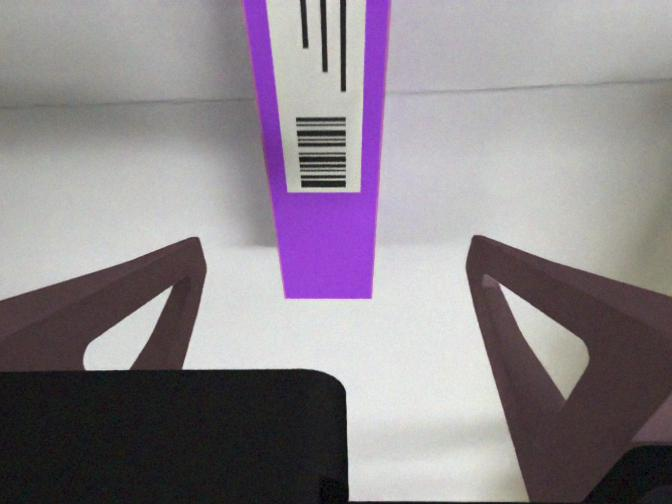

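>>> move --arm3 '{"target":[0.720,0.032,0.87,0,-0.707,0.707,0],"speed":0.1}' --cameras '[]'

>>> move --arm3 '{"target":[0.720,0.030,0.769,0,-0.707,0.707,0],"speed":0.2}' --cameras '["arm3_cam_wrist"]'

>>> move --arm3 '{"joints":{"gripper_m":0.04}}' --cameras '["arm3_cam_wrist"]'

Scene clock: 330.37 s.
Joint torques (N m): arm1=[2.02 -7.77 7.95 -0.12 0.18 0.08] | arm2=[0.21 -11.05 8.25 0.21 -0.01 -0.19] | arm3=[0.44 -24.47 14.22 -0.34 -0.31 0.03] | arm4=[0.09 -8.12 9.65 -0.2 -0.13 0.06] | arm5=[-1.03 -8 6.98 -0.08 -0.08 0.03] | arm6=[0.03 -8.35 8.49 -0.17 0.06 -0.07] | arm7=[-0.15 1.55 10.45 1.61 -0.09 0.12] | arm8=[2.08 -9.11 9.52 -0.51 -0.19 -0.04]
move: arm3 off_target
arm1, arm2, arm4, arm5, arm6, arm7, arm8: as last shown
arm3.joint_positions: joint1_rad=-1.391 joint2_rad=+2.284 joint3_rad=+2.209 joint4_rad=-1.538 joint5_rad=+0.001 joint6_rad=-0.424 gripper_m=+0.09297
arm3.hand: x=+0.7242 y=+0.0156 z=+0.8548 quat_wxyz=(+0.016, +0.705, -0.709, +0.008) (m; scene frame)
arm3.hand_target: x=+0.7195 y=+0.0310 z=+0.8701 quat_wxyz=(-0.001, +0.707, -0.707, +0.000) (m; scene frame)
arm3.hand_status: off_target (0.023 m and 2.1 deg from the pose sent, 0.040 m and 2.3 deg at the start)
pictures: none

Scene clock: 331.57 s.
Joint torques (N m): arm1=[1.73 -8.18 7.95 -0.23 0.17 0.08] | arm2=[0.21 -11.11 8.27 0.21 -0.01 -0.19] | arm3=[0.38 -25.52 9.58 0.57 -0.29 0.03] | arm4=[0.15 -8.12 9.63 -0.2 -0.13 0.06] | arm5=[-0.91 -7.18 7.12 -0.13 -0.09 0.02] | arm6=[0.03 -8.35 8.5 -0.16 0.05 -0.07] | arm7=[-0.26 1.73 10.44 1.59 -0.09 0.12] | arm8=[1.9 -9.41 9.44 -0.5 -0.19 -0.07]
move: arm3 off_target
arm1, arm2, arm4, arm5, arm6, arm8: as last shown
arm3.joint_positions: joint1_rad=-1.391 joint2_rad=+2.344 joint3_rad=+2.077 joint4_rad=-1.336 joint5_rad=+0.001 joint6_rad=-0.424 gripper_m=+0.09297
arm3.hand: x=+0.7264 y=+0.0198 z=+0.7648 quat_wxyz=(+0.011, +0.705, -0.709, +0.006) (m; scene frame)
arm3.hand_target: x=+0.7200 y=+0.0299 z=+0.7691 quat_wxyz=(+0.000, +0.707, -0.707, +0.000) (m; scene frame)
arm3.hand_status: off_target (0.013 m and 1.4 deg from the pose sent, 0.087 m and 2.1 deg at the start)
arm7.joint_positions: joint1_rad=-0.316 joint2_rad=+0.535 joint3_rad=+1.368 joint4_rad=-1.177 joint5_rad=-0.073 joint6_rad=-0.126 gripper_m=+0.09396
arm7.hand: x=-0.2873 y=+0.4416 z=+1.3804 quat_wxyz=(-0.508, -0.311, -0.757, +0.270) (m; scene frame)
pictures: arm3_cam_wrist
camera_calibration:
arm3_cam_wrist: T_world_to_cam=[[0.999928, -0.0116106, 0.00307374, -0.729577], [-0.0111277, -0.799265, 0.600876, -0.429745], [-0.00451982, -0.600867, -0.799336, 0.750502], [0, 0, 0, 1]]

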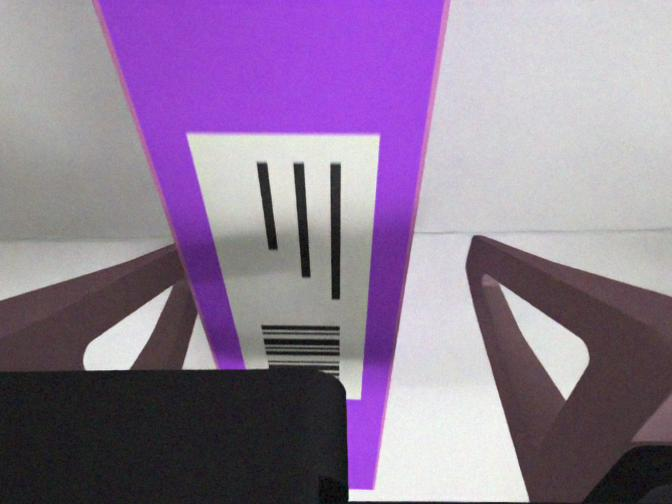

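Scene clock: 332.17 s.
Joint torques (N m): arm1=[1.79 -8.06 8.01 -0.13 0.16 0.07] | arm2=[0.21 -11.05 8.27 0.21 -0.01 -0.19] | arm3=[0.44 -25.64 9.61 0.58 -0.26 0.02] | arm4=[0.09 -8.12 9.65 -0.18 -0.13 0.07] | arm5=[-1.14 -7.65 7.25 -0.16 -0.1 0] | arm6=[-0.03 -8.35 8.5 -0.14 0.06 -0.07] | arm7=[-0.09 1.67 10.47 1.58 -0.09 0.11] | arm8=[2.02 -9.23 9.54 -0.53 -0.18 -0.08]
move: arm3 off_target
arm1, arm2, arm4, arm5, arm6, arm7, arm8: as last shown
arm3.joint_positions: joint1_rad=-1.391 joint2_rad=+2.344 joint3_rad=+2.077 joint4_rad=-1.336 joint5_rad=+0.000 joint6_rad=-0.424 gripper_m=+0.05871
arm3.joint_status: gripper_m off_target (ended at +0.05874, target +0.04000)
arm3.hand: x=+0.7262 y=+0.0199 z=+0.7648 quat_wxyz=(+0.011, +0.705, -0.709, +0.005) (m; scene frame)
pictures: arm3_cam_wrist
camera_calibration:
arm3_cam_wrist: T_world_to_cam=[[0.99993, -0.0116393, 0.00202879, -0.728599], [-0.0105252, -0.799552, 0.600505, -0.429829], [-0.00536731, -0.600485, -0.799618, 0.751373], [0, 0, 0, 1]]

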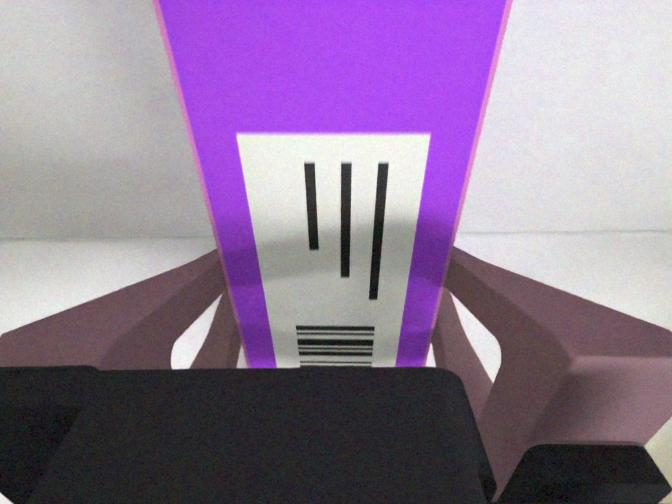

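>>> move --arm3 '{"target":[0.722,0.015,0.90,0,-0.707,0.707,0]}' --cameras '[]'

>>> move --arm3 '{"target":[0.597,-0.268,1.05,0,-0.707,0.707,0]}' --cameras '[]'

>>> move --arm3 '{"joints":{"joint1_rad":0.218,"joint6_rad":-0.4}}' --cameras '[]'

>>> move --arm3 '{"target":[-0.21,-0.345,0.885,0,1,0,0]}' --cameras '["cam_arm3"]'

>>> move --arm3 '{"target":[-0.21,-0.345,0.773,0,1,0,0],"speed":0.12}' --cameras '[]'

>>> move --arm3 '{"target":[-0.21,-0.345,0.760,0,1,0,0],"speed":0.05}' --cameras '["cam_arm3"]'

Scene clock: 348.30 s.
Joint torques (N m): arm1=[2.02 -8.18 7.98 -0.14 0.16 0.07] | arm2=[0.21 -11.11 8.27 0.21 -0.01 -0.19] | arm3=[-0.56 -25.99 14.43 -0.49 -0.23 -0.1] | arm4=[0.09 -8.12 9.65 -0.18 -0.13 0.06] | arm5=[-0.26 -7.71 7.02 -0.03 -0.09 0.01] | arm6=[0.03 -8.35 8.47 -0.14 0.06 -0.07] | arm7=[-0.32 1.67 10.43 1.59 -0.1 0.13] | arm8=[2.02 -9.23 9.51 -0.53 -0.21 -0.07]
move: arm3 off_target
arm1, arm2, arm4, arm5, arm6, arm7, arm8: as last shown
arm3.joint_positions: joint1_rad=-1.391 joint2_rad=+2.248 joint3_rad=+2.176 joint4_rad=-1.570 joint5_rad=+0.000 joint6_rad=-0.424 gripper_m=+0.05871
arm3.hand: x=+0.7174 y=+0.0014 z=+0.8672 quat_wxyz=(+0.029, +0.704, -0.709, +0.012) (m; scene frame)
arm3.hand_target: x=+0.7213 y=+0.0134 z=+0.9002 quat_wxyz=(-0.001, +0.707, -0.707, +0.000) (m; scene frame)
arm3.hand_status: off_target (0.036 m and 3.6 deg from the pose sent, 0.135 m and 1.4 deg at the start; pose on its path clipped on 6 of 46 steps)
pictures: none

Scene clock: 350.47 s.
Joint torques (N m): arm1=[1.55 -8.06 7.99 -0.09 0.17 0.07] | arm2=[0.21 -11.05 8.27 0.21 -0.01 -0.19] | arm3=[-1.44 -12.16 9.43 -0.21 -0.24 -0.22] | arm4=[0.09 -8.12 9.65 -0.2 -0.13 0.06] | arm5=[-1.14 -7.36 7.01 -0.01 -0.1 0.04] | arm6=[0.03 -8.35 8.51 -0.16 0.05 -0.07] | arm7=[-0.21 1.44 10.47 1.62 -0.1 0.12] | arm8=[1.9 -9.23 9.5 -0.55 -0.19 -0.07]
move: arm3 done
arm1, arm2, arm4, arm5, arm6, arm7, arm8: as last shown
arm3.joint_positions: joint1_rad=-1.391 joint2_rad=+1.351 joint3_rad=+1.411 joint4_rad=-1.636 joint5_rad=+0.000 joint6_rad=-0.425 gripper_m=+0.05871
arm3.hand: x=+0.5951 y=-0.2634 z=+1.0465 quat_wxyz=(-0.002, +0.705, -0.709, +0.001) (m; scene frame)
arm3.hand_target: x=+0.5969 y=-0.2680 z=+1.0499 quat_wxyz=(+0.000, +0.707, -0.707, +0.000) (m; scene frame)
arm3.hand_status: done (0.006 m and 0.4 deg from the pose sent, 0.347 m and 3.6 deg at the start)
pictures: none

Scene clock: 352.40 s.
Joint torques (N m): arm1=[2.02 -8 7.99 -0.12 0.17 0.08] | arm2=[0.21 -11.05 8.27 0.21 -0.01 -0.19] | arm3=[-0.62 -12.22 9.39 -0.32 -0.12 0.13] | arm4=[0.09 -8.12 9.63 -0.2 -0.13 0.06] | arm5=[-1.26 -8.06 7.16 -0.14 -0.1 0.02] | arm6=[-0.03 -8.29 8.5 -0.16 0.06 -0.06] | arm7=[-0.44 1.49 10.41 1.58 -0.11 0.11] | arm8=[1.79 -9.17 9.51 -0.47 -0.19 -0.06]
move: arm3 done
arm1.joint_positions: joint1_rad=-1.548 joint2_rad=+1.332 joint3_rad=+1.383 joint4_rad=-1.598 joint5_rad=+0.004 joint6_rad=-0.070 gripper_m=+0.08489
arm1.hand: x=-2.3040 y=-0.9577 z=+1.0574 quat_wxyz=(-0.009, -0.814, -0.581, +0.013) (m; scene frame)
arm2, arm5, arm6, arm7, arm8: as last shown
arm3.joint_positions: joint1_rad=+0.217 joint2_rad=+1.351 joint3_rad=+1.411 joint4_rad=-1.636 joint5_rad=-0.003 joint6_rad=-0.416 gripper_m=+0.05872
arm3.joint_status: all done
arm3.hand: x=+0.0776 y=-0.4658 z=+1.0424 quat_wxyz=(+0.000, +1.000, +0.011, +0.005) (m; scene frame)
arm4.joint_positions: joint1_rad=-1.862 joint2_rad=+1.342 joint3_rad=+1.425 joint4_rad=-1.631 joint5_rad=-0.013 joint6_rad=+0.034 gripper_m=+0.08491
arm4.hand: x=+1.9310 y=-0.9140 z=+1.0547 quat_wxyz=(-0.010, -0.455, -0.891, +0.006) (m; scene frame)
pictures: none

Scene clock: 354.90 s.
Joint torques (N m): arm1=[2.08 -8.06 7.99 -0.14 0.17 0.07] | arm2=[0.21 -11.05 8.25 0.21 -0.01 -0.19] | arm3=[-0.91 -24.23 14.43 -0.18 -0.31 0.12] | arm4=[0.09 -8.12 9.65 -0.2 -0.13 0.06] | arm5=[-0.5 -7.65 7.13 0.02 -0.11 0.01] | arm6=[-0.03 -8.35 8.51 -0.14 0.06 -0.06] | arm7=[-0.32 1.55 10.44 1.62 -0.09 0.11] | arm8=[2.02 -9.23 9.52 -0.54 -0.16 -0.06]
move: arm3 off_target
arm1, arm2, arm4, arm5, arm7, arm8: as last shown
arm3.joint_positions: joint1_rad=+0.217 joint2_rad=+2.247 joint3_rad=+2.195 joint4_rad=-1.555 joint5_rad=-0.004 joint6_rad=-0.411 gripper_m=+0.05872
arm3.hand: x=-0.1974 y=-0.3503 z=+0.8675 quat_wxyz=(+0.006, +1.000, +0.009, +0.019) (m; scene frame)
arm3.hand_target: x=-0.2090 y=-0.3454 z=+0.8851 quat_wxyz=(+0.000, +1.000, +0.000, -0.001) (m; scene frame)
arm3.hand_status: off_target (0.022 m and 2.4 deg from the pose sent, 0.349 m and 1.4 deg at the start)
arm6.joint_positions: joint1_rad=-0.308 joint2_rad=+1.354 joint3_rad=+1.243 joint4_rad=-1.467 joint5_rad=-0.001 joint6_rad=-0.198 gripper_m=+0.09290
arm6.hand: x=+1.0813 y=+0.3210 z=+1.0438 quat_wxyz=(+0.003, -0.356, -0.934, -0.002) (m; scene frame)
pictures: cam_arm3

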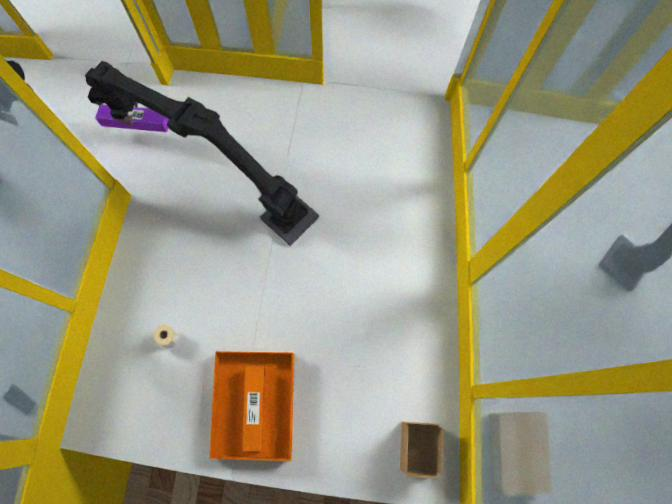

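Scene clock: 356.47 s.
Joint torques (N m): arm1=[2.14 -8.06 8.03 -0.16 0.19 0.06] | arm2=[0.21 -11.05 8.25 0.21 -0.02 -0.19] | arm3=[-0.79 -24.47 9.39 0.57 -0.3 0.12] | arm4=[0.09 -8.12 9.65 -0.2 -0.13 0.06] | arm5=[-1.08 -7.65 7.06 -0.09 -0.06 0.02] | arm6=[-0.03 -8.29 8.49 -0.14 0.06 -0.07] | arm7=[-0.21 1.67 10.43 1.57 -0.09 0.11] | arm8=[2.08 -9.35 9.48 -0.5 -0.21 -0.05]
move: arm3 done
arm1, arm4, arm6, arm7: as last shown
arm2.joint_positions: joint1_rad=-2.072 joint2_rad=+1.331 joint3_rad=+1.298 joint4_rad=-1.519 joint5_rad=+0.002 joint6_rad=+0.422 gripper_m=+0.09292
arm2.hand: x=-0.5011 y=-0.4714 z=+1.0533 quat_wxyz=(-0.009, -0.007, -1.000, -0.003) (m; scene frame)
arm3.joint_positions: joint1_rad=+0.217 joint2_rad=+2.309 joint3_rad=+2.055 joint4_rad=-1.331 joint5_rad=-0.004 joint6_rad=-0.409 gripper_m=+0.05872
arm3.hand: x=-0.2050 y=-0.3464 z=+0.7725 quat_wxyz=(+0.002, +1.000, +0.008, +0.009) (m; scene frame)
arm3.hand_target: x=-0.2099 y=-0.3451 z=+0.7731 quat_wxyz=(+0.000, +1.000, +0.000, +0.000) (m; scene frame)
arm3.hand_status: done (0.005 m and 1.4 deg from the pose sent, 0.095 m and 2.5 deg at the start)
arm5.joint_positions: joint1_rad=+1.555 joint2_rad=+1.324 joint3_rad=+1.305 joint4_rad=-1.536 joint5_rad=+0.000 joint6_rad=-0.285 gripper_m=+0.09288
arm5.hand: x=+2.0590 y=+0.2763 z=+1.0489 quat_wxyz=(+0.003, +0.704, +0.710, -0.003) (m; scene frame)
arm8.joint_positions: joint1_rad=+0.328 joint2_rad=+1.339 joint3_rad=+1.408 joint4_rad=-1.623 joint5_rad=+0.003 joint6_rad=-0.272 gripper_m=+0.09292
arm8.hand: x=-1.7678 y=+0.2844 z=+1.0529 quat_wxyz=(-0.003, -0.709, -0.705, +0.008) (m; scene frame)
pictures: none

Scene clock: 357.43 s.
Joint torques (N m): arm1=[1.9 -8.29 7.94 -0.08 0.17 0.09] | arm2=[0.21 -11.05 8.27 0.23 -0.01 -0.19] | arm3=[-0.73 -24.41 8.99 0.61 -0.28 0.13] | arm4=[0.09 -8.12 9.65 -0.21 -0.13 0.06] | arm5=[-0.62 -7.36 7.01 -0.09 -0.14 -0.01] | arm6=[-0.03 -8.29 8.5 -0.16 0.06 -0.07] | arm7=[-0.32 1.73 10.44 1.62 -0.09 0.12] | arm8=[1.9 -9.52 9.55 -0.53 -0.19 -0.07]
move: arm3 done
arm1, arm2, arm4, arm5, arm6, arm7, arm8: as last shown
arm3.joint_positions: joint1_rad=+0.217 joint2_rad=+2.311 joint3_rad=+2.044 joint4_rad=-1.306 joint5_rad=-0.004 joint6_rad=-0.409 gripper_m=+0.05872
arm3.hand: x=-0.2069 y=-0.3456 z=+0.7671 quat_wxyz=(-0.001, +1.000, +0.008, +0.003) (m; scene frame)
arm3.hand_target: x=-0.2099 y=-0.3451 z=+0.7601 quat_wxyz=(+0.000, +1.000, +0.000, +0.000) (m; scene frame)
arm3.hand_status: done (0.008 m and 1.0 deg from the pose sent, 0.014 m and 1.4 deg at the start)
pictures: cam_arm3

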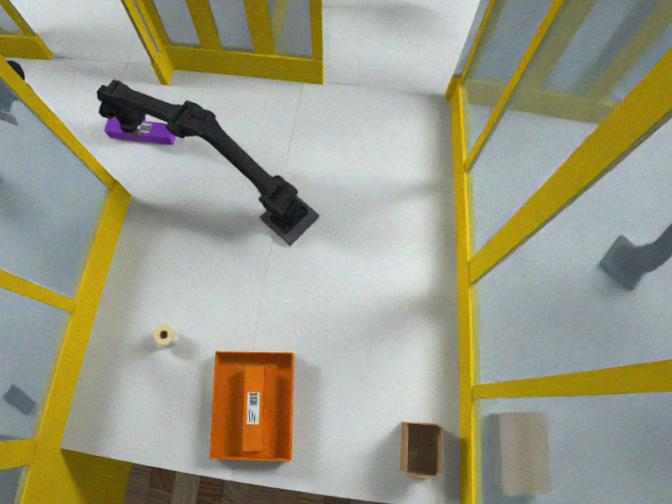

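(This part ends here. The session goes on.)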